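# Hang a power strip on two wall screws

## Task

Mount the power strip on the two screws using its keyhole slots, oriented so each slot's narrow end is uppermost, and leave it hanging level with nothing holding it.

## Robot and tools

Robot: two arms, left_arm and right_arm, each with a two-finger gripper. The left arm sits on the +y side; these names do not match image left/right. Measured base positions in the scene frame: left_arm (-0.011, +0.349, +0.004) m, right_arm (+0.030, -0.235, +0.025) m, both yawed very slightly. A camera stand stands behind the arms.

Frame: all reported positions, orientations and offsets use the scene frame. Its origin is at table-top height, halfway between the two nominal bases; +x points out over the table, +z points up. A gripper's fingers extend along its own +z and close along its own y. end_effector_position is the point between the finger pads, roughly 1 cm back from the tips. Reported numbers can be a few cm off, more at long reach, and an arm may rest a few cm from its commanded pose due to friction and weight.

execute_actions(actions, cameras): actions is a list of actions; each action is a table of up to 15 rows, each row one 1/30 s control step (a shorter table repeats its last row). Every row holds 14 numbers in [-1, 1]: left_arm dx, dy, dz, rx, ry, rz, opening, then the same seven for right_arm. dx..rz are an offset, not a pose: measured from that arm's Hand target at the start of the action, along scene axes, with 1.0 = 0.6 m or 180 degrees. rx, ry, rz form one rotation vector, turning about the Hand target position. Within one action every row is counted from the same start; the next action starts from the new Hand target, so a repeated offset moves further. Opening is absolute: +1 fully open (0.094 m), -1 closed. Sending six zeros re-asks for the current Hand target; always send the opening you want, since 0 is itself a command (half open). Images appear only when actions is empty or cameras requests them.

move(target, speed, blend, opening_speed, grip_force, blocking, cameras): target is one 14-number row or a list of up to 15 rows, same layout and scale as above; every row is an offset from the Hand targets at the call's start, not from the previous row. Paths are straight, all finish together, last at least 0.5 s and are cut off at 10 s. speed is the top path speed in m/s, 0.002 to 2.9 (default 0.25); rotation is capped at twice that in rad/s; give one value or one per target. blend (m) rounds corners in a list; 0 stops at each point. opening_speed is the finger rate per second on the -1..+1 scale, at least 0.2; use it for gentle closing. grip_force is a per-pad limit in newtons, 10 to 50 (full), one value or one per arm; it persists, and low values close slowly. blocking=false returns after about 0.5 s while the move continues. Paths do not avoid obstacles or the other arm; faster moves lag, stray and hit harder, and targets set deep past a contact press harder. The result adds a move: line: done, off_target, moving, held or fault, plus limits=paced (pose clipped) or limits=held (steps withheld).

wait(seconds): 0 to 10 s, arms hold their last command; a running move keeps going. stop(): brakes a running move. zoom_image(camera, region): enlarge region [x0, y0, x1, y1] in pixels, at most 504 by 504, of that camera's latest image. read_manual(section): licence texts only. finished_scene(scene): ends the scene with its number; irreversible, so only call it once the strip hangs unaided.

Cameras: cam_head_left, cam_head_right, cam_high, cam_low, cam_left_wrist, cam_right_wrist, each 896x504. Calibrations are given but fixed cameras may have shifted by a few degrees and millimetres.

Results: Hand target is the last commanded pose after clipping; the next offsets count from it. The gripper often stops short; a new command (even zeros) re-requests it, and a remaining gap can be sent as an extra offset. Orientation commands are clipped each step to within 40 degrees of the measured orientation. grip_measured reads the finger opening on the command scale (can read up to ~2.5 mm wide when empty, narrower than a squeezed part). grip_effort_nm is gripper motor effort, negative closing; it is not pad force. Joint torques include arm weight and are noisy; joints 1-3 wrap at ±28 N m. Joint velocities may say within noise. Tool commands lists present commands.

Heat: holding loads, stretching out or pushing at an unreachable pose warms motors. MOTOR HOT shows at 75 °C; at 90 °C a fault folds that arm and disables it; at 100 °C it goes limp.

Avoid: dropping the strip or letting it leave the table; releasing it while it moves; hard hits on fixtures or the table; arms or grippers touching each other (a gripper closing on the other's fingers counts); wrist-camera cables rubbing things; paths passing close to an arm's own base (go around it); fast moves with a nearly straight arm. To stop pressing against something, command the target back beyond the gripper. A loose object may occasionally be nudged by outside pushes.

Each tool is called after "Call:" by a JSON object that holds its "name" and its "arguments", one argument or row to a line.

## Session

Call:
{"name": "execute_actions", "arguments": {
  "actions": []
}}

Scene clock: 0.00 s.
left_arm: end_effector_position=(+0.3733, +0.1807, +0.0660) grip_measured=+1.000 grip_effort_nm=n/a end_effector_quat_wxyz=(+0.304, +0.067, +0.948, -0.063) | right_arm: end_effector_position=(+0.3619, -0.1337, +0.0616) grip_measured=+1.000 grip_effort_nm=n/a end_effector_quat_wxyz=(+0.378, +0.062, +0.923, +0.027)
Joint positions: left_arm=[-0.453 1.685 0.966 -0.229 -0.111 -0.287 0.094] | right_arm=[0.473 1.456 0.513 0.099 0.31 0.468 0.094]
Joint velocities: within noise
Joint torques (N m): no reading
Motor temperatures (°C): left_arm=[27 29 33 41 30 29 30] | right_arm=[30 30 33 38 26 26 24]
Heat: left arm: 41 °C; right arm: 38 °C.
Hand target: left_arm +0.3778, +0.1791, +0.0753; +0.316, +0.065, +0.944, -0.067 | right_arm +0.3644, -0.1336, +0.0660; +0.384, +0.063, +0.921, +0.027
Tool commands: left_gripper/opening=+1.0 right_gripper/opening=+1.0

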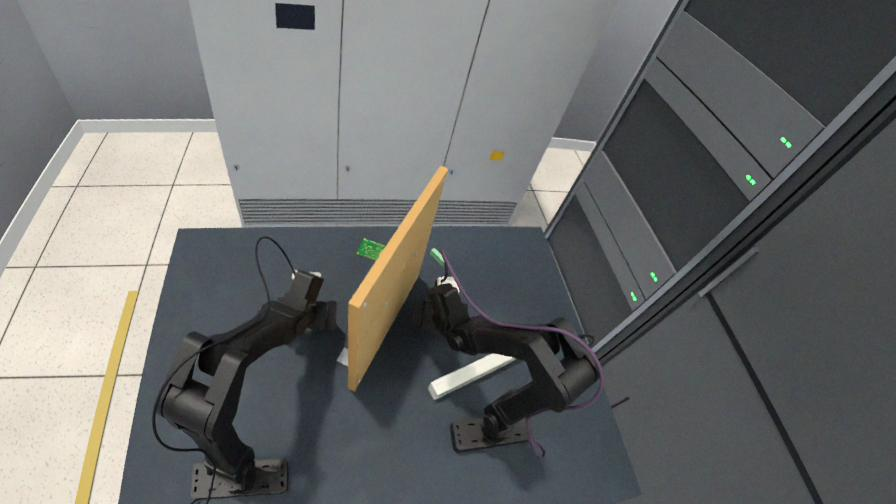

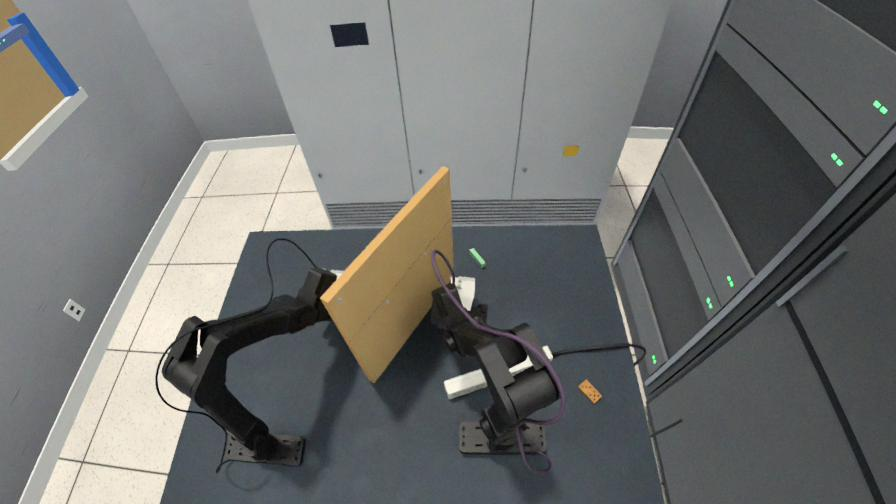

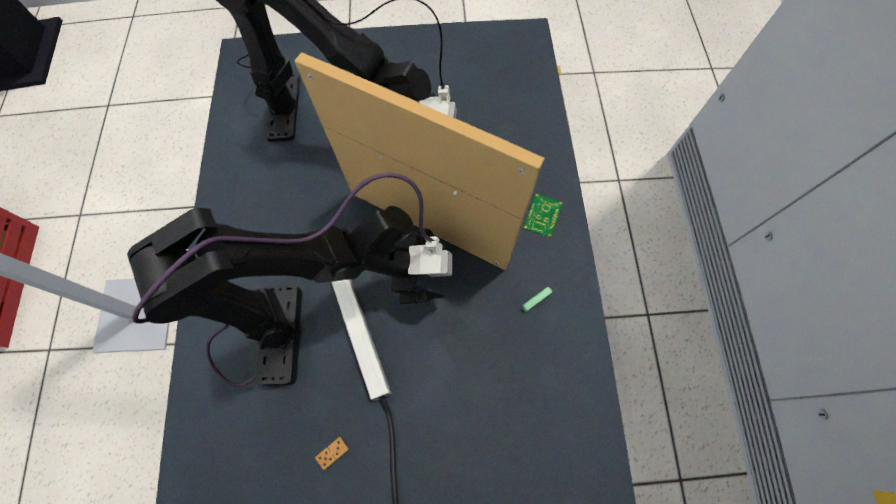

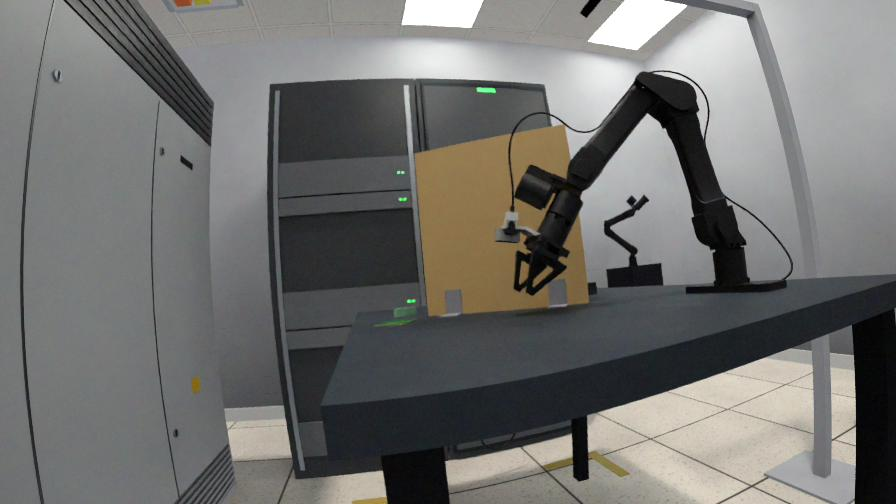

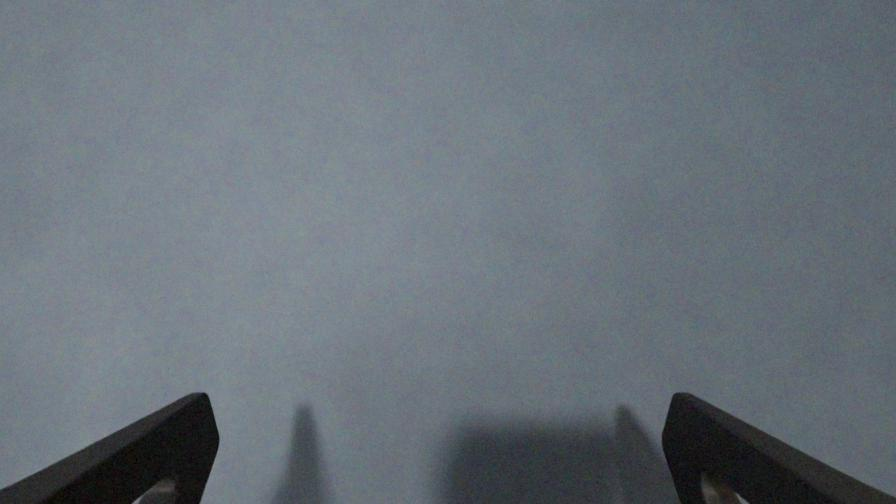

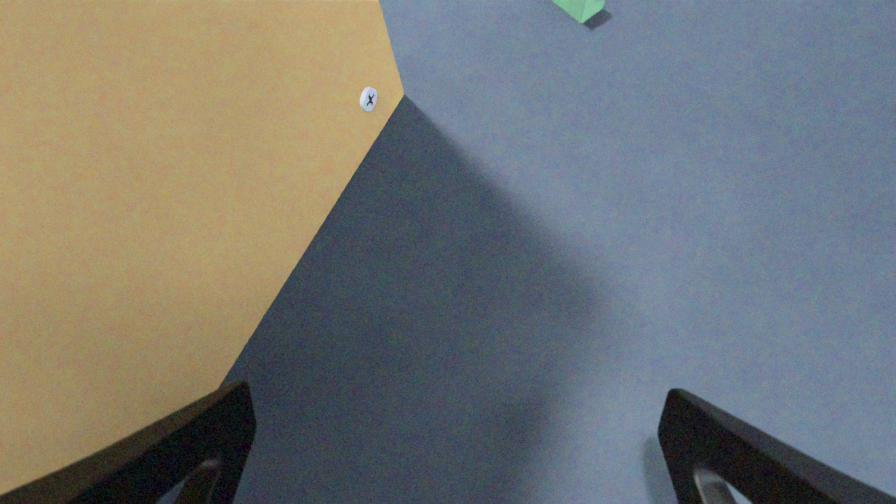

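Call:
{"name": "zoom_image", "arguments": {
  "camera": "cam_high",
  "region": [280, 40, 580, 280]
}}

Call:
{"name": "zoom_image", "arguments": {
  "camera": "cam_high",
  "region": [300, 260, 460, 480]
}}

Call:
{"name": "zoom_image", "arguments": {
  "camera": "cam_head_right",
  "region": [300, 150, 660, 440]
}}

Call:
{"name": "zoom_image", "arguments": {
  "camera": "cam_head_left",
  "region": [320, 150, 660, 470]
}}

Scaled by 1.680 from the camera's 896x504 image, which has a finer 1280x720 frame.

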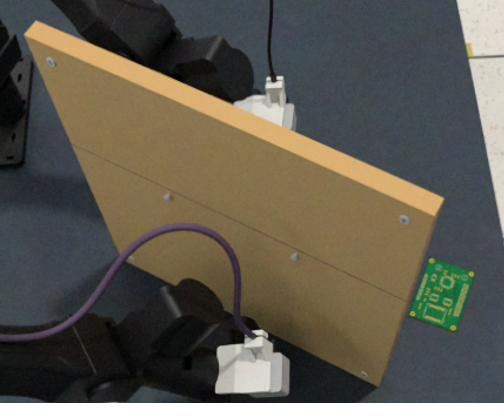

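Scaled by 2.291 from the camera's 896x504 image, which has a finer 1280x720 frame.

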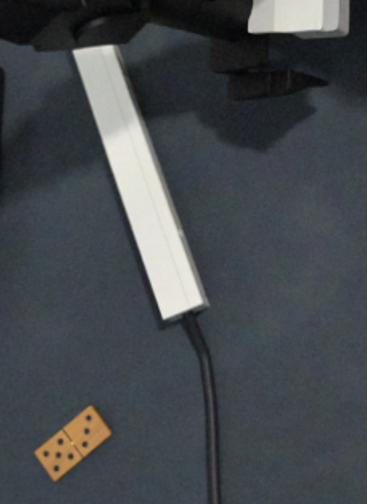

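Scaled by 1.400 from the camera's 896x504 image, which has a finer 1280x720 frame.

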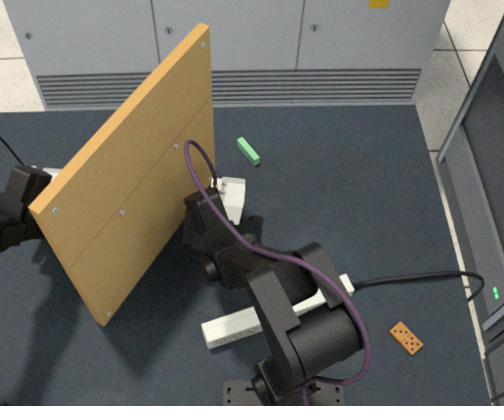

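Scaled by 1.482 from the camera's 896x504 image, which has a finer 1280x720 frame.

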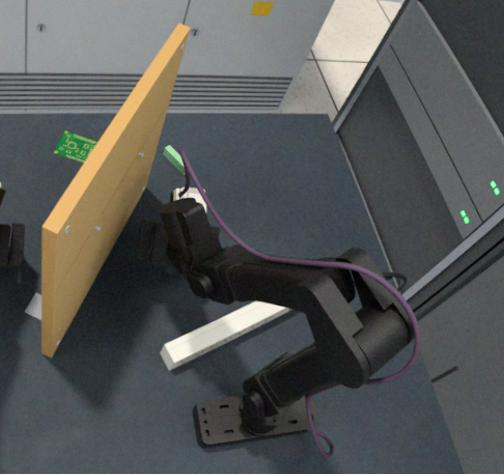

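Call:
{"name": "move", "arguments": {
  "target": [0,0,0,0,0,0,1, -0.207,-0.144,0.357,-0.0176,0.251,0.0412,1],
  "speed": 0.3,
  "cameras": ["cam_head_left","cam_head_right","cam_high","cam_right_wrist"]
}}

Scene clock: 25.97 s.
left_arm: end_effector_position=(+0.3733, +0.1807, +0.0660) grip_measured=+1.000 grip_effort_nm=0.00 end_effector_quat_wxyz=(+0.304, +0.067, +0.948, -0.063) | right_arm: end_effector_position=(+0.2420, -0.2204, +0.2746) grip_measured=+1.000 grip_effort_nm=0.00 end_effector_quat_wxyz=(+0.144, +0.001, +0.990, +0.006)
Joint positions: left_arm=[-0.453 1.685 0.966 -0.229 -0.111 -0.287 0.094] | right_arm=[0.094 1.193 1.476 -1.565 0.01 0.075 0.094]
Joint torques (N m): left_arm=[-0.05 -7.36 7.5 1.36 -0.13 0.04] | right_arm=[-0.46 -2.28 7.19 0.85 -0.09 -0.03]
Motor temperatures (°C): left_arm=[27 30 38 42 30 29 29] | right_arm=[30 31 35 39 26 25 24]
Heat: left arm: 42 °C; right arm: 39 °C.
Hand target: left_arm +0.3778, +0.1791, +0.0753; +0.316, +0.065, +0.944, -0.067 | right_arm +0.2401, -0.2200, +0.2802; +0.000, +0.000, +1.000, +0.000
Off the commanded pose: left_arm 0.010 m, 1 deg | right_arm 0.006 m, 17 deg.
joint sent to its limit (right arm) — joint 4 (wrist pitch), lower limit. The joint targets are off in orientation, not in position.
move: off_target (right_arm)
camera_calibration:
cam_right_wrist: T_world_to_cam=[[0.0210435, -0.999305, -0.030775, -0.211934], [-0.990392, -0.0250442, 0.136002, 0.232987], [-0.136678, 0.0276173, -0.99023, 0.401076], [0, 0, 0, 1]] pos_world=[0.290026, -0.217028, 0.358949]
Images, in order (width x height): cam_head_left 896x504, cam_head_right 896x504, cam_high 896x504, cam_right_wrist 896x504.

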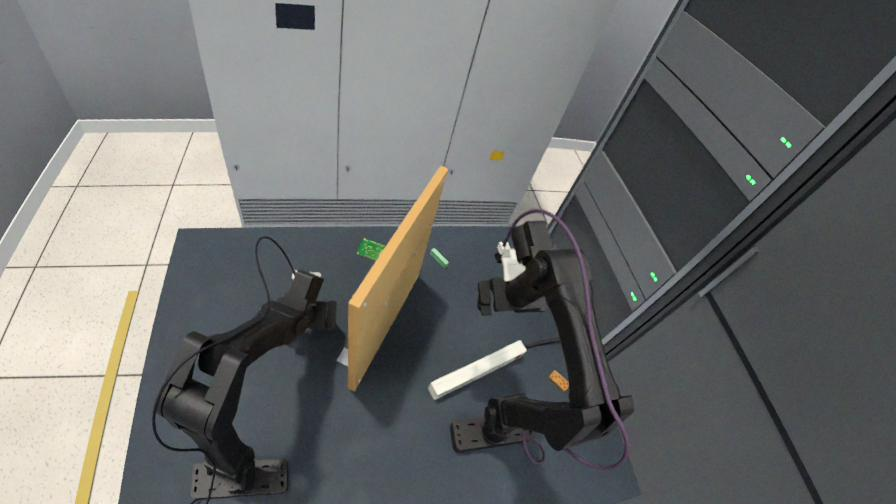

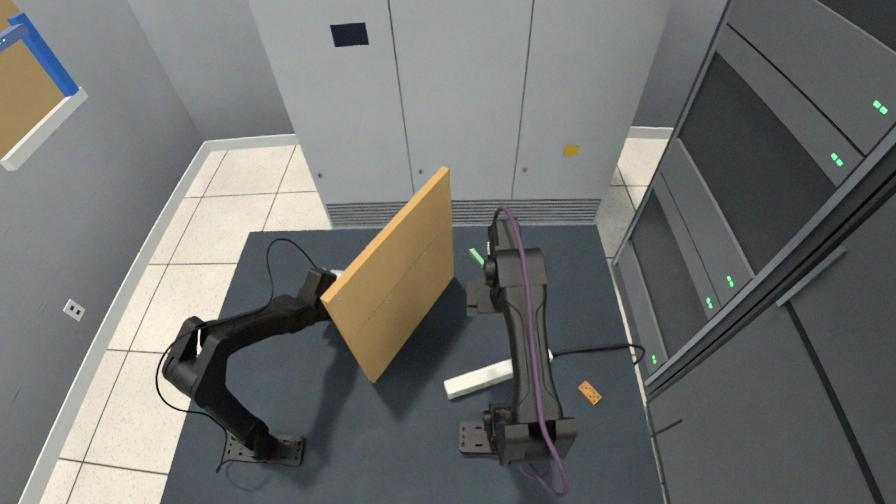

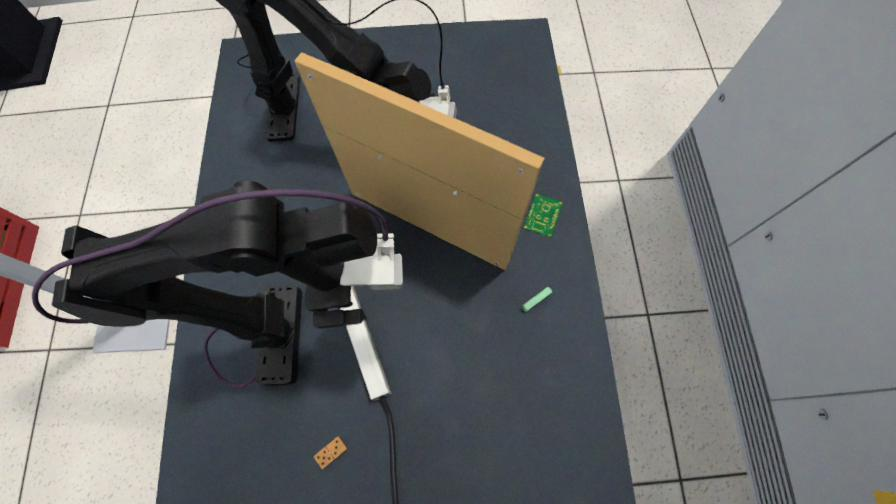

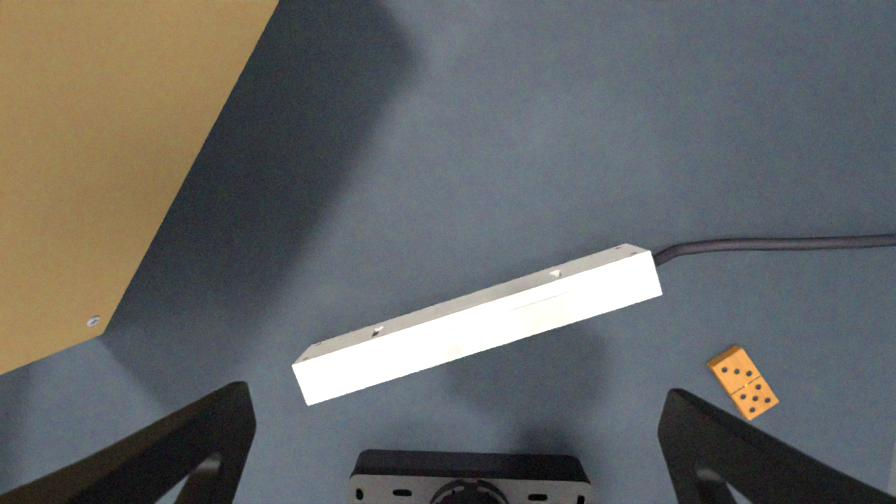

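Call:
{"name": "zoom_image", "arguments": {
  "camera": "cam_right_wrist",
  "region": [270, 220, 690, 420]
}}

Call:
{"name": "zoom_image", "arguments": {
  "camera": "cam_right_wrist",
  "region": [340, 300, 420, 360]
}}

Call:
{"name": "zoom_image", "arguments": {
  "camera": "cam_right_wrist",
  "region": [520, 240, 600, 300]
}}

Call:
{"name": "zoom_image", "arguments": {
  "camera": "cam_right_wrist",
  "region": [280, 310, 380, 410]
}}

Call:
{"name": "zoom_image", "arguments": {
  "camera": "cam_head_left",
  "region": [420, 330, 540, 410]
}}

Scaled by 1.200 from the camera's 896x504 image, which has a finer 1280x720 frame.

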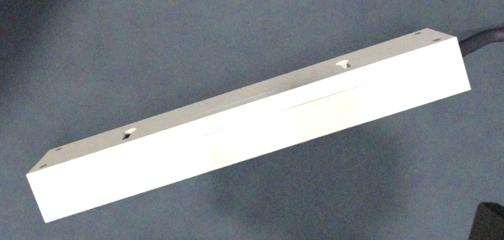

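Scaled by 6.300 from the camera's 896x504 image, which has a finer 1280x720 frame.

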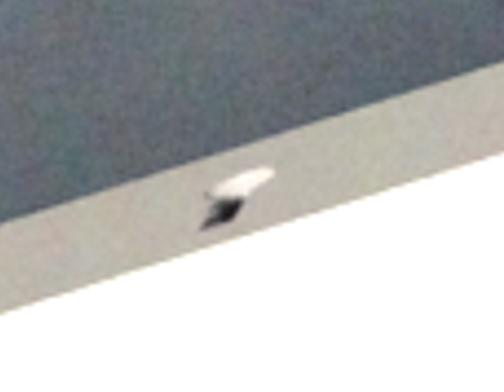

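Scaled by 6.300 from the camera's 896x504 image, which has a finer 1280x720 frame.

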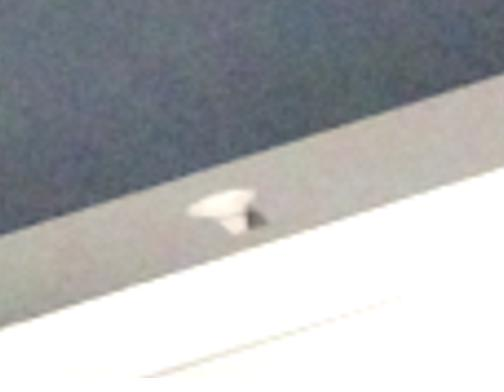

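Scaled by 5.040 from the camera's 896x504 image, which has a finer 1280x720 frame.

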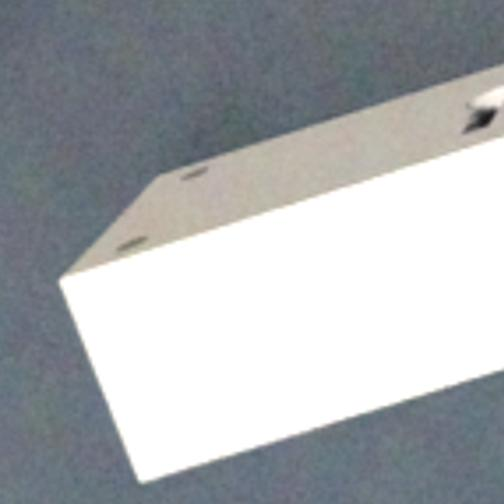

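Scaled by 4.200 from the camera's 896x504 image, which has a finer 1280x720 frame.

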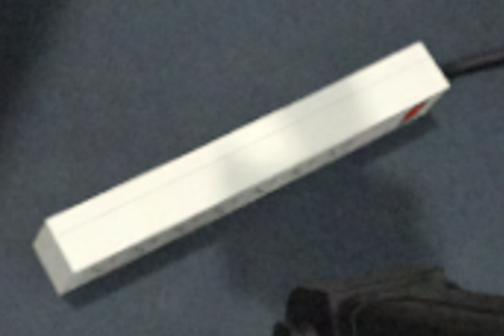

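Call:
{"name": "move", "arguments": {
  "target": [0,0,0,0,0,0,1, 0.1,0.008,-0.3037,0,0.122,0,1],
  "speed": 0.3,
  "cameras": ["cam_right_wrist"]
}}

Call:
{"name": "zoom_image", "arguments": {
  "camera": "cam_right_wrist",
  "region": [200, 100, 700, 400]
}}

Scene clock: 34.23 s.
left_arm: end_effector_position=(+0.3733, +0.1807, +0.0660) grip_measured=+1.000 grip_effort_nm=0.00 end_effector_quat_wxyz=(+0.304, +0.067, +0.948, -0.063) | right_arm: end_effector_position=(+0.2928, -0.2157, +0.0960) grip_measured=+1.000 grip_effort_nm=0.00 end_effector_quat_wxyz=(-0.201, -0.001, +0.980, -0.006)
Joint positions: left_arm=[-0.453 1.685 0.966 -0.229 -0.111 -0.287 0.094] | right_arm=[0.083 1.951 1.46 -1.485 -0.012 0.058 0.094]
Joint torques (N m): left_arm=[-0.03 -7.36 7.5 1.36 -0.13 0.03] | right_arm=[-0.34 -8.73 6.67 -0.16 -0.13 -0.06]
Heat: left arm: 42 °C; right arm: 39 °C.
Hand target: left_arm +0.3778, +0.1791, +0.0753; +0.316, +0.065, +0.944, -0.067 | right_arm +0.3002, -0.2151, +0.0979; -0.191, +0.000, +0.982, +0.000
Off the commanded pose: left_arm 0.010 m, 1 deg | right_arm 0.008 m, 1 deg.
move: done
camera_calibration:
cam_right_wrist: T_world_to_cam=[[0.00954016, -0.999822, -0.0162478, -0.211932], [-0.674779, -0.0184283, 0.73779, 0.158911], [-0.737958, 0.00392506, -0.674835, 0.371685], [0, 0, 0, 1]] pos_world=[0.38354, -0.210425, 0.13014]
Images, in order (width x height): cam_right_wrist 896x504.

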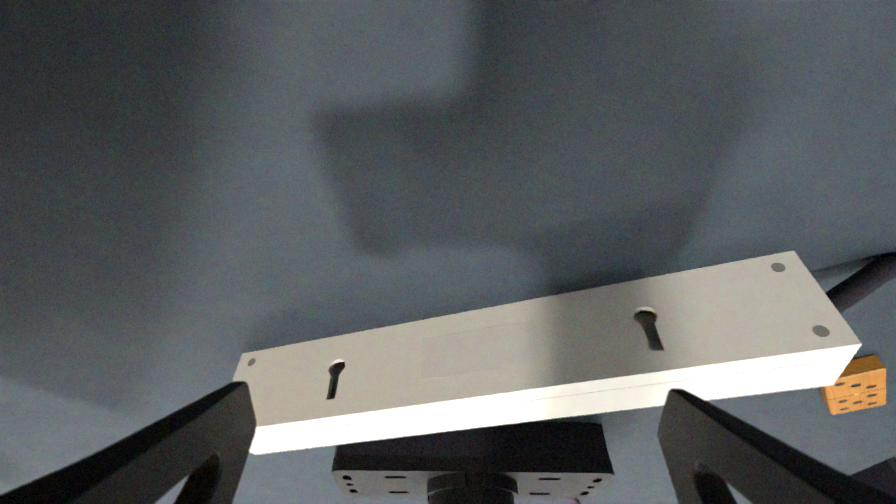

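Scaled by 1.008 from the camera's 896x504 image, which has a finer 1280x720 frame.

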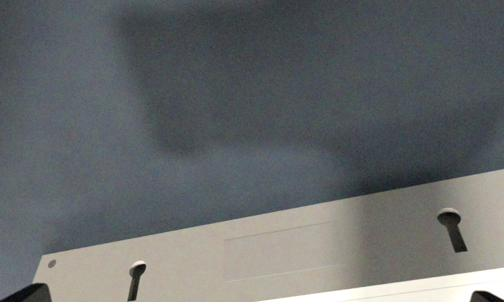

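Call:
{"name": "zoom_image", "arguments": {
  "camera": "cam_right_wrist",
  "region": [230, 330, 430, 460]
}}

Call:
{"name": "zoom_image", "arguments": {
  "camera": "cam_right_wrist",
  "region": [600, 240, 880, 400]
}}

Scaled by 2.520 from the camera's 896x504 image, which has a finer 1280x720 frame.

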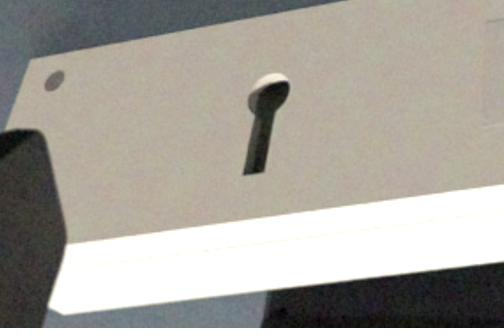

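Scaled by 1.800 from the camera's 896x504 image, which has a finer 1280x720 frame.

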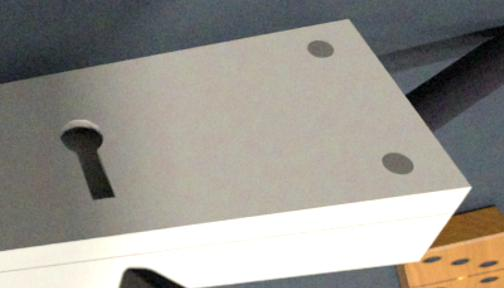

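Call:
{"name": "move", "arguments": {
  "target": [
    [0,0,0,0,0,0,1, -0.0837,0.0252,0.2035,0.2291,-0.1187,-0.1187,1],
    [0,0,0,0,0,0,1, -0.027,0.1752,0.2518,0.4582,-0.2374,-0.2374,1]
  ],
  "speed": 0.4,
  "blend": [0.05,0],
  "cameras": ["cam_right_wrist","cam_high","cam_head_left"]
}}

Scene clock: 61.17 s.
left_arm: end_effector_position=(+0.3733, +0.1807, +0.0660) grip_measured=+1.000 grip_effort_nm=0.00 end_effector_quat_wxyz=(+0.304, +0.067, +0.948, -0.063) | right_arm: end_effector_position=(+0.2843, -0.1107, +0.2513) grip_measured=+1.000 grip_effort_nm=-0.01 end_effector_quat_wxyz=(+0.195, +0.202, +0.679, +0.678)
Joint positions: left_arm=[-0.453 1.685 0.966 -0.229 -0.111 -0.287 0.094] | right_arm=[-0.159 0.903 0.263 0.632 -1.18 1.571 0.094]
Joint torques (N m): left_arm=[-0.03 -7.38 7.49 1.36 -0.13 0.04] | right_arm=[0.55 -0.5 5.29 1.89 0.07 -0.01]
Heat: left arm: 41 °C; right arm: 37 °C.
Hand target: left_arm +0.3778, +0.1791, +0.0753; +0.316, +0.065, +0.944, -0.067 | right_arm +0.2840, -0.1099, +0.2490; +0.200, +0.200, +0.678, +0.678
Off the commanded pose: left_arm 0.010 m, 1 deg | right_arm 0.002 m, 1 deg.
move: done
camera_calibration:
cam_right_wrist: T_world_to_cam=[[0.0177338, 0.0133168, -0.999754, 0.252512], [-0.989485, 0.143786, -0.0156364, 0.337243], [0.143543, 0.989519, 0.0157266, 0.154835], [0, 0, 0, 1]] pos_world=[0.306993, -0.205066, 0.255288]
Images, in order (width x height): cam_head_left 896x504, cam_high 896x504, cam_right_wrist 896x504.

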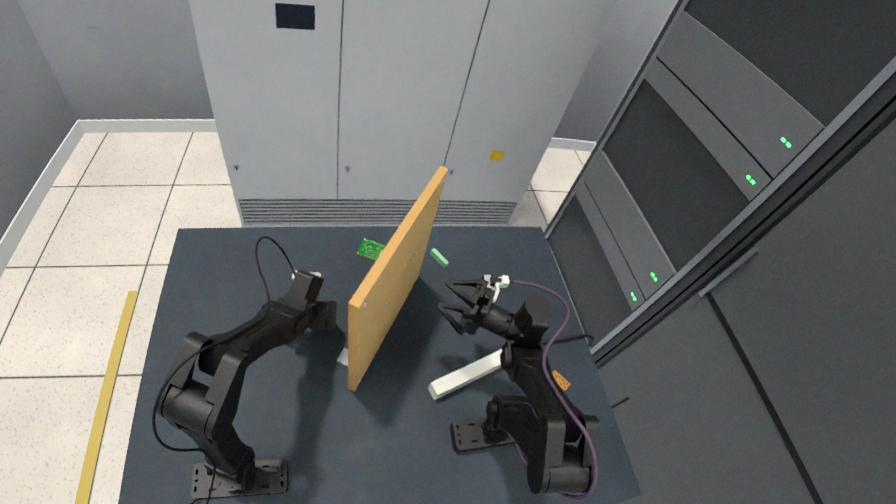

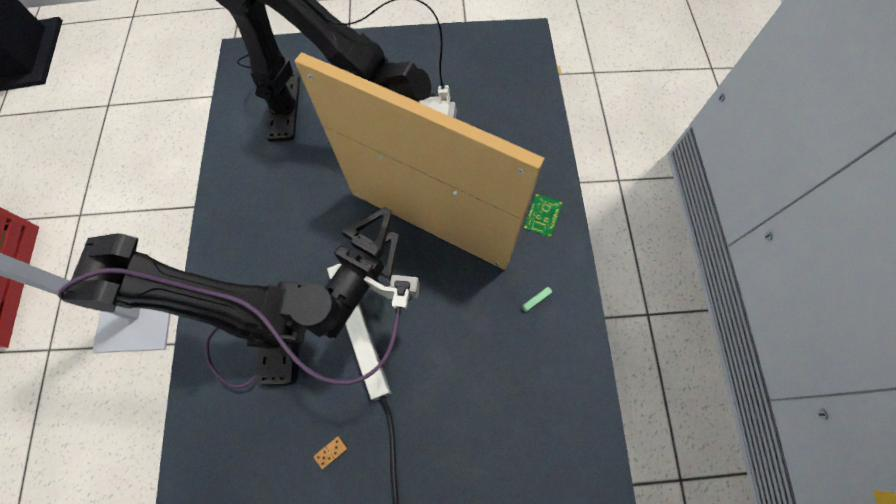

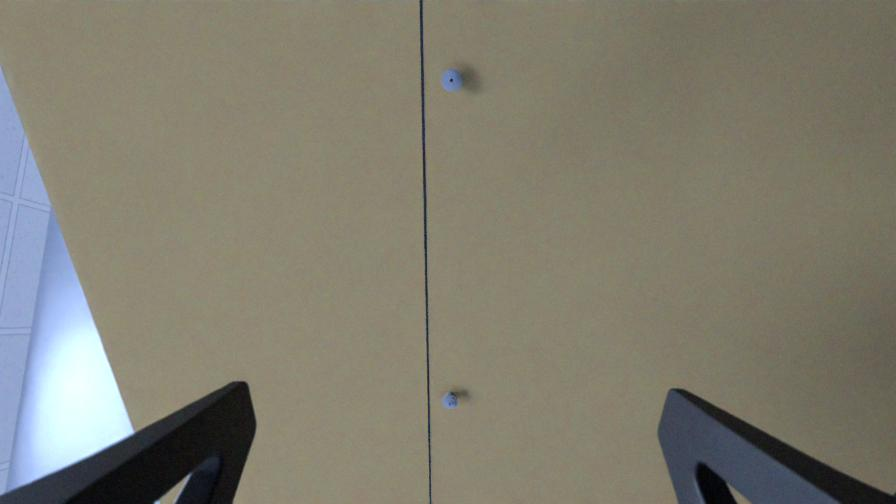

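Call:
{"name": "zoom_image", "arguments": {
  "camera": "cam_right_wrist",
  "region": [410, 40, 500, 120]
}}

Call:
{"name": "zoom_image", "arguments": {
  "camera": "cam_right_wrist",
  "region": [410, 360, 500, 440]
}}

Call:
{"name": "zoom_image", "arguments": {
  "camera": "cam_high",
  "region": [360, 140, 480, 210]
}}

Call:
{"name": "zoom_image", "arguments": {
  "camera": "cam_head_left",
  "region": [330, 150, 470, 400]
}}

Scaled by 5.600 from the camera's 896x504 image, which has a finer 1280x720 frame.

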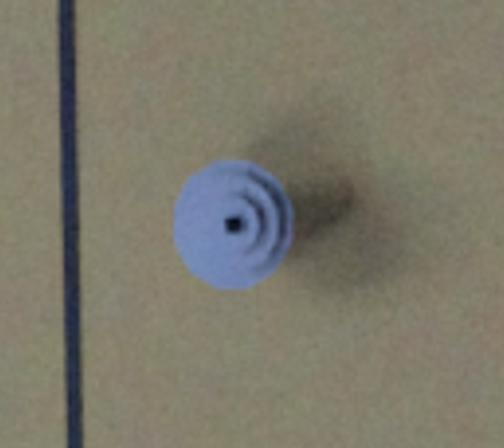

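Scaled by 5.600 from the camera's 896x504 image, which has a finer 1280x720 frame.

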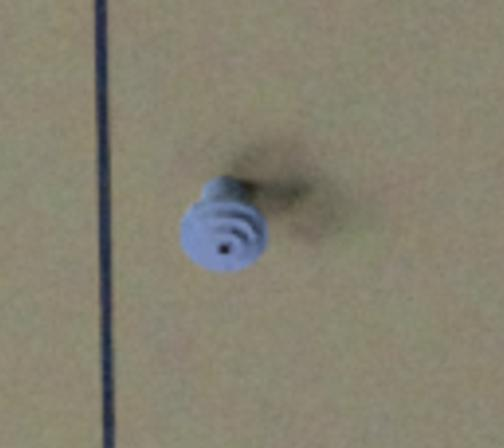

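Scaled by 4.200 from the camera's 896x504 image, which has a finer 1280x720 frame.

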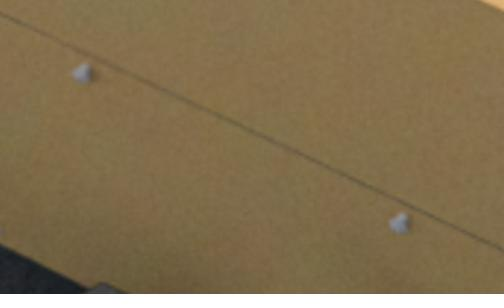

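Scaled by 2.016 from the camera's 896x504 image, which has a finer 1280x720 frame.

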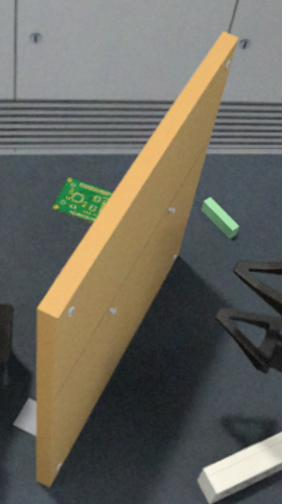

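Call:
{"name": "zoom_image", "arguments": {
  "camera": "cam_right_wrist",
  "region": [140, 360, 280, 504]
}}

Call:
{"name": "zoom_image", "arguments": {
  "camera": "cam_right_wrist",
  "region": [640, 360, 780, 504]
}}

Scaled by 3.500 from the camera's 896x504 image, which has a finer 1280x720 frame.

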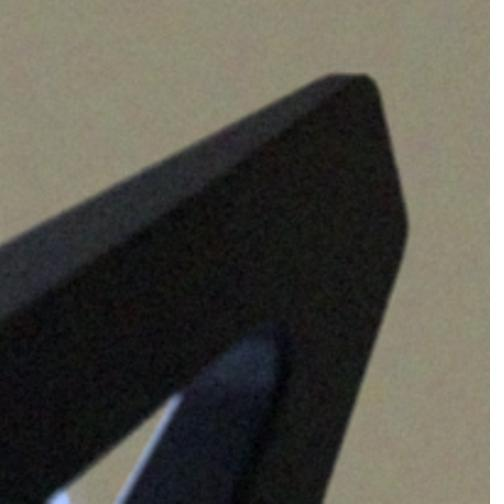

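Scaled by 3.500 from the camera's 896x504 image, which has a finer 1280x720 frame.

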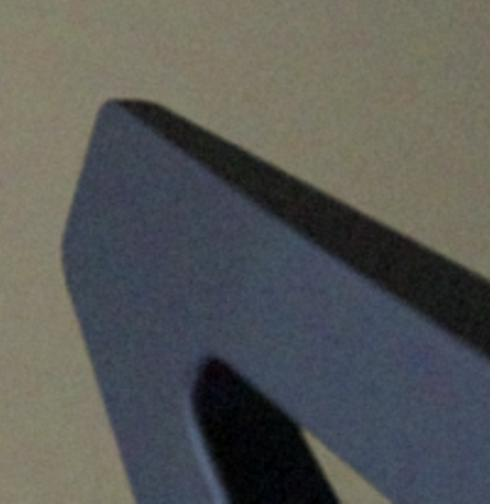

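Call:
{"name": "move", "arguments": {
  "target": [0,0,0,0,0,0,1, 0,0,-0.15,0,0,0,1],
  "speed": 0.3,
  "cameras": ["cam_right_wrist"]
}}

Call:
{"name": "zoom_image", "arguments": {
  "camera": "cam_right_wrist",
  "region": [130, 40, 250, 130]
}}

Call:
{"name": "zoom_image", "arguments": {
  "camera": "cam_right_wrist",
  "region": [220, 350, 340, 440]
}}

Scene clock: 83.73 s.
left_arm: end_effector_position=(+0.3733, +0.1807, +0.0660) grip_measured=+1.000 grip_effort_nm=0.00 end_effector_quat_wxyz=(+0.304, +0.067, +0.948, -0.063) | right_arm: end_effector_position=(+0.2867, -0.1115, +0.1511) grip_measured=+1.000 grip_effort_nm=-0.01 end_effector_quat_wxyz=(+0.179, +0.227, +0.682, +0.672)
Joint positions: left_arm=[-0.453 1.685 0.966 -0.229 -0.111 -0.287 0.094] | right_arm=[-0.155 1.599 0.038 1.478 -1.164 1.555 0.094]
Joint torques (N m): left_arm=[-0.03 -7.38 7.5 1.36 -0.13 0.03] | right_arm=[0.2 -2.73 1.72 2.51 -0.13 0.01]
Heat: left arm: 41 °C; right arm: 39 °C.
Hand target: left_arm +0.3778, +0.1791, +0.0753; +0.316, +0.065, +0.944, -0.067 | right_arm +0.2840, -0.1100, +0.1590; +0.200, +0.200, +0.678, +0.678
Off the commanded pose: left_arm 0.010 m, 1 deg | right_arm 0.009 m, 4 deg.
move: off_target (right_arm)
camera_calibration:
cam_right_wrist: T_world_to_cam=[[-0.0424099, 0.0172071, -0.998952, 0.169888], [-0.986766, 0.155901, 0.0445779, 0.3297], [0.156505, 0.987623, 0.0103677, 0.15373], [0, 0, 0, 1]] pos_world=[0.308482, -0.206151, 0.153419]
Images, in order (width x height): cam_right_wrist 896x504.

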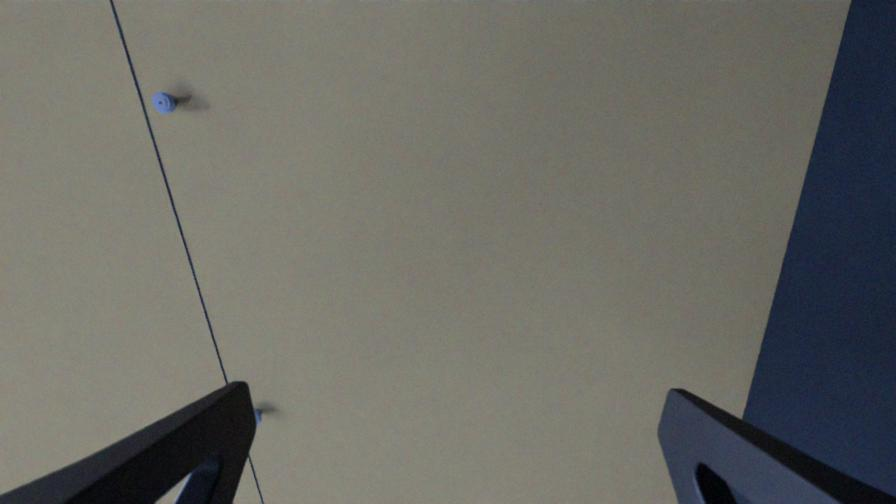

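Scaled by 4.200 from the camera's 896x504 image, which has a finer 1280x720 frame.

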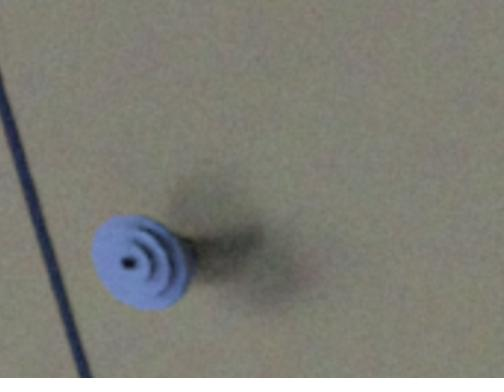

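Scaled by 4.200 from the camera's 896x504 image, which has a finer 1280x720 frame.

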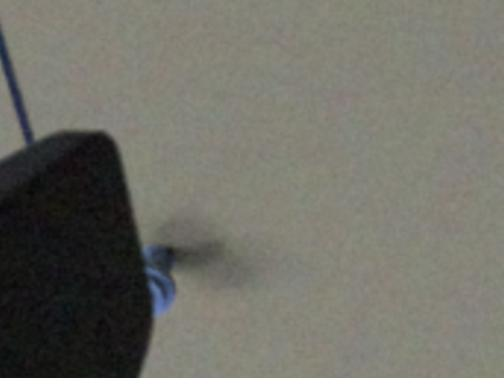

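Call:
{"name": "move", "arguments": {
  "target": [
    [0,0,0,0,0,0,1, -0.0567,-0.1167,0.1517,-0.158,0.198,-0.080,1],
    [0,0,0,0,0,0,1, -0.1612,-0.1963,-0.0483,-0.3169,0.3962,-0.1607,1]
  ],
  "speed": 0.4,
  "blend": [0.05,0],
  "cameras": ["cam_right_wrist","cam_high"]
}}

Call:
{"name": "zoom_image", "arguments": {
  "camera": "cam_right_wrist",
  "region": [200, 0, 700, 504]
}}

Scene clock: 99.47 s.
left_arm: end_effector_position=(+0.3733, +0.1807, +0.0660) grip_measured=+1.000 grip_effort_nm=0.00 end_effector_quat_wxyz=(+0.304, +0.067, +0.948, -0.063) | right_arm: end_effector_position=(+0.2334, -0.2172, +0.1721) grip_measured=+1.000 grip_effort_nm=-0.01 end_effector_quat_wxyz=(+0.267, +0.428, +0.570, +0.649)
Joint positions: left_arm=[-0.453 1.685 0.966 -0.229 -0.111 -0.287 0.094] | right_arm=[-0.985 0.402 0.007 -0.091 -1.537 1.34 0.094]
Joint torques (N m): left_arm=[-0.03 -7.36 7.5 1.36 -0.13 0.04] | right_arm=[0.43 2.43 6.74 1.47 -0.28 -0.02]
Heat: left arm: 41 °C; right arm: 40 °C.
Hand target: left_arm +0.3778, +0.1791, +0.0753; +0.316, +0.065, +0.944, -0.067 | right_arm +0.2333, -0.2163, +0.1733; +0.267, +0.425, +0.572, +0.649 (not the last commanded pose)
Off the commanded pose: left_arm 0.010 m, 1 deg | right_arm 0.063 m, 89 deg.
move: held (right_arm; a check stopped the path); limits=paced,held
pose unreachable (right arm): on one or more control steps of this call, first in action 0 (counted from 0), this arm could not follow its commanded pose, so it was not sent that pose on those steps. It may still have moved: this result reports where it is.
cause: moving toward the commanded pose would bring two parts of the arm too close to each other (its upper arm (the part past joint 2) and its wrist (the part past joint 5), with joints 3 (elbow) to 5 (wrist yaw) between them, 15 mm apart when it was first held).
camera_calibration:
cam_right_wrist: T_world_to_cam=[[-0.113383, 0.208036, -0.971527, 0.243763], [-0.804907, 0.55402, 0.212572, 0.307774], [0.582468, 0.806091, 0.104633, 0.111135], [0, 0, 0, 1]] pos_world=[0.210635, -0.310809, 0.15977]
Images, in order (width x height): cam_high 896x504, cam_right_wrist 896x504.

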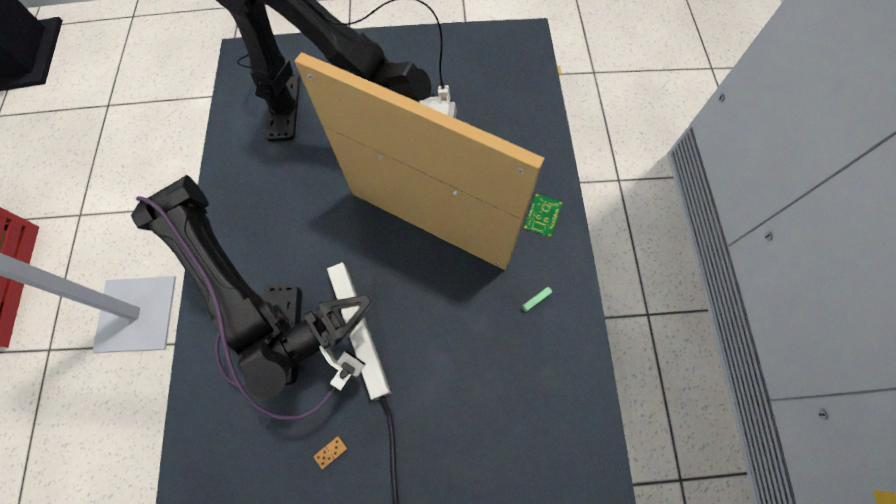

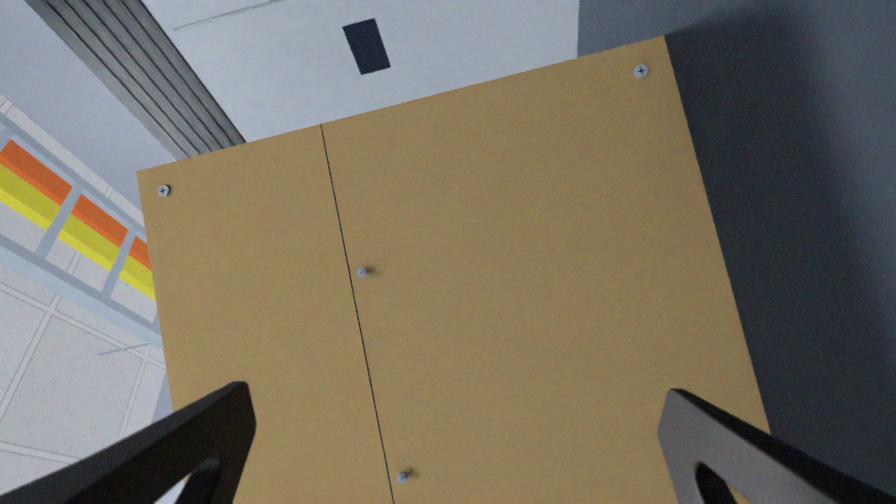

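Scaled by 1.000.

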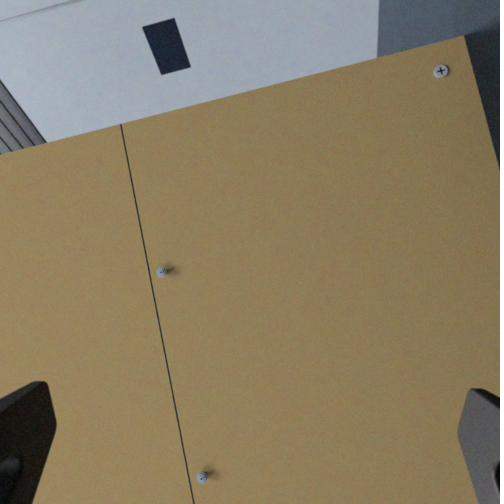

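Call:
{"name": "move", "arguments": {
  "target": [
    [0,0,0,0,0,0,1, 0.1278,0.0272,0.1112,-0.134,0.208,0.0075,1],
    [0,0,0,0,0,0,1, 0.0278,0.0022,-0.0222,-0.2677,0.4166,0.0150,1],
    [0,0,0,0,0,0,1, -0.0767,-0.0192,-0.0722,-0.2677,0.4166,0.0150,1]
  ],
  "speed": 0.4,
  "blend": [0.04,0.03,0],
  "cameras": ["cam_right_wrist","cam_high"]
}}

Call:
{"name": "zoom_image", "arguments": {
  "camera": "cam_right_wrist",
  "region": [200, 0, 700, 504]
}}

Scene clock: 104.30 s.
left_arm: end_effector_position=(+0.3733, +0.1807, +0.0660) grip_measured=+1.000 grip_effort_nm=0.00 end_effector_quat_wxyz=(+0.304, +0.067, +0.948, -0.063) | right_arm: end_effector_position=(+0.1888, -0.2240, +0.1301) grip_measured=+1.000 grip_effort_nm=-0.02 end_effector_quat_wxyz=(-0.006, +0.572, +0.820, +0.006)
Joint positions: left_arm=[-0.453 1.685 0.966 -0.229 -0.111 -0.287 0.094] | right_arm=[0.065 1.131 0.884 -1.326 -0.017 1.264 0.094]
Joint torques (N m): left_arm=[-0.03 -7.36 7.51 1.36 -0.13 0.04] | right_arm=[-0.51 -2.7 5.03 0.48 0.13 0.04]
Heat: left arm: 41 °C; right arm: 39 °C.
Hand target: left_arm +0.3778, +0.1791, +0.0753; +0.316, +0.065, +0.944, -0.067 | right_arm +0.1873, -0.2279, +0.1300; +0.000, +0.573, +0.820, +0.000
Off the commanded pose: left_arm 0.010 m, 1 deg | right_arm 0.004 m, 1 deg.
move: done
camera_calibration:
cam_right_wrist: T_world_to_cam=[[-0.932684, -0.359646, -0.0274774, 0.103994], [-0.336215, 0.839275, 0.427291, 0.232072], [-0.130612, 0.407765, -0.903697, 0.323615], [0, 0, 0, 1]] pos_world=[0.217288, -0.28933, 0.196145]
Images, in order (width x height): cam_high 896x504, cam_right_wrist 896x504.

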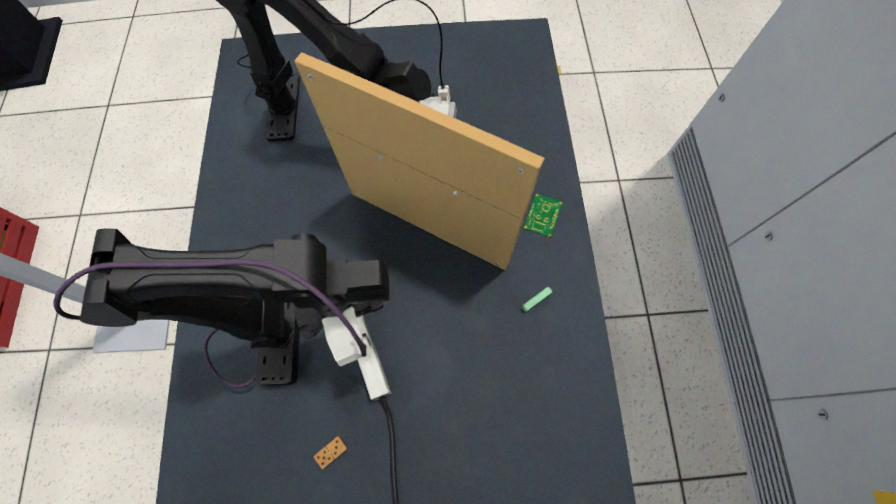

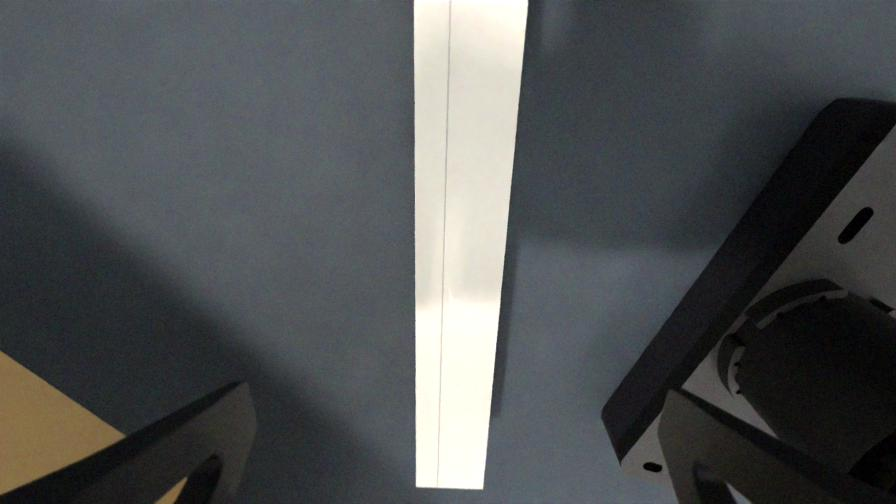

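Scaled by 1.000.

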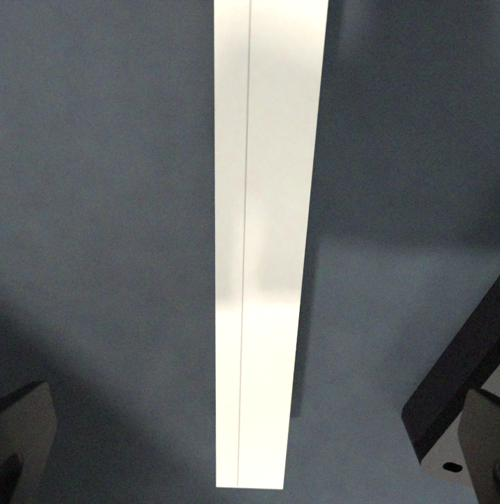

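Call:
{"name": "move", "arguments": {
  "target": [0,0,0,0,0,0,1, 0.0037,-0.0102,-0.145,0,0,0,0.064],
  "speed": 0.15,
  "cameras": ["cam_right_wrist"]
}}

Scene clock: 113.93 s.
left_arm: end_effector_position=(+0.3733, +0.1807, +0.0660) grip_measured=+1.000 grip_effort_nm=0.00 end_effector_quat_wxyz=(+0.304, +0.067, +0.948, -0.063) | right_arm: end_effector_position=(+0.1982, -0.2278, +0.0495) grip_measured=+0.065 grip_effort_nm=-0.07 end_effector_quat_wxyz=(+0.006, +0.570, +0.821, +0.021)
Joint positions: left_arm=[-0.453 1.685 0.966 -0.229 -0.111 -0.287 0.094] | right_arm=[0.028 1.198 0.595 -0.933 -0.028 1.223 0.05]
Joint torques (N m): left_arm=[-0.02 -7.36 7.49 1.36 -0.13 0.04] | right_arm=[-0.66 -1.59 3.74 0.48 0.19 0]
Heat: left arm: 41 °C; right arm: 37 °C.
Hand target: left_arm +0.3778, +0.1791, +0.0753; +0.316, +0.065, +0.944, -0.067 | right_arm +0.1896, -0.2340, +0.0430; +0.000, +0.573, +0.820, +0.001
Off the commanded pose: left_arm 0.010 m, 1 deg | right_arm 0.013 m, 3 deg.
move: off_target (right_arm)
camera_calibration:
cam_right_wrist: T_world_to_cam=[[-0.929531, -0.362725, -0.0663478, 0.109829], [-0.355303, 0.832898, 0.424312, 0.2754], [-0.0986477, 0.417985, -0.903082, 0.249502], [0, 0, 0, 1]] pos_world=[0.224553, -0.29383, 0.115752]
Images, in order (width x height): cam_right_wrist 896x504.

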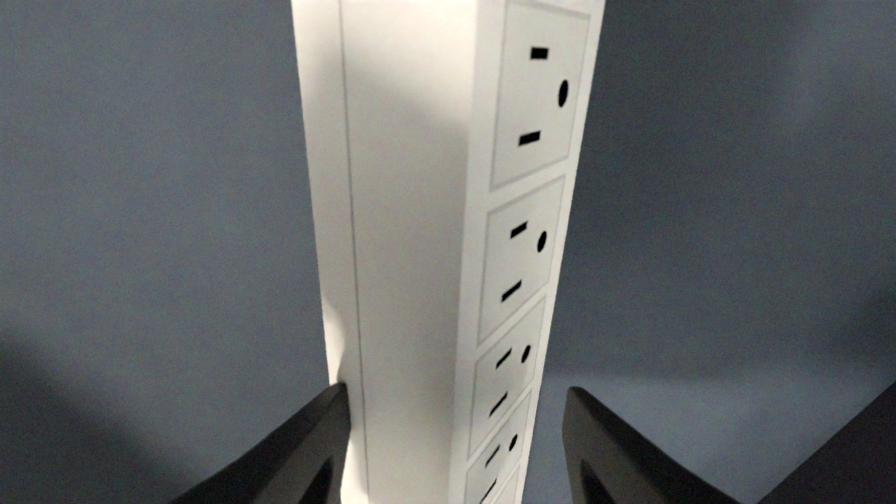

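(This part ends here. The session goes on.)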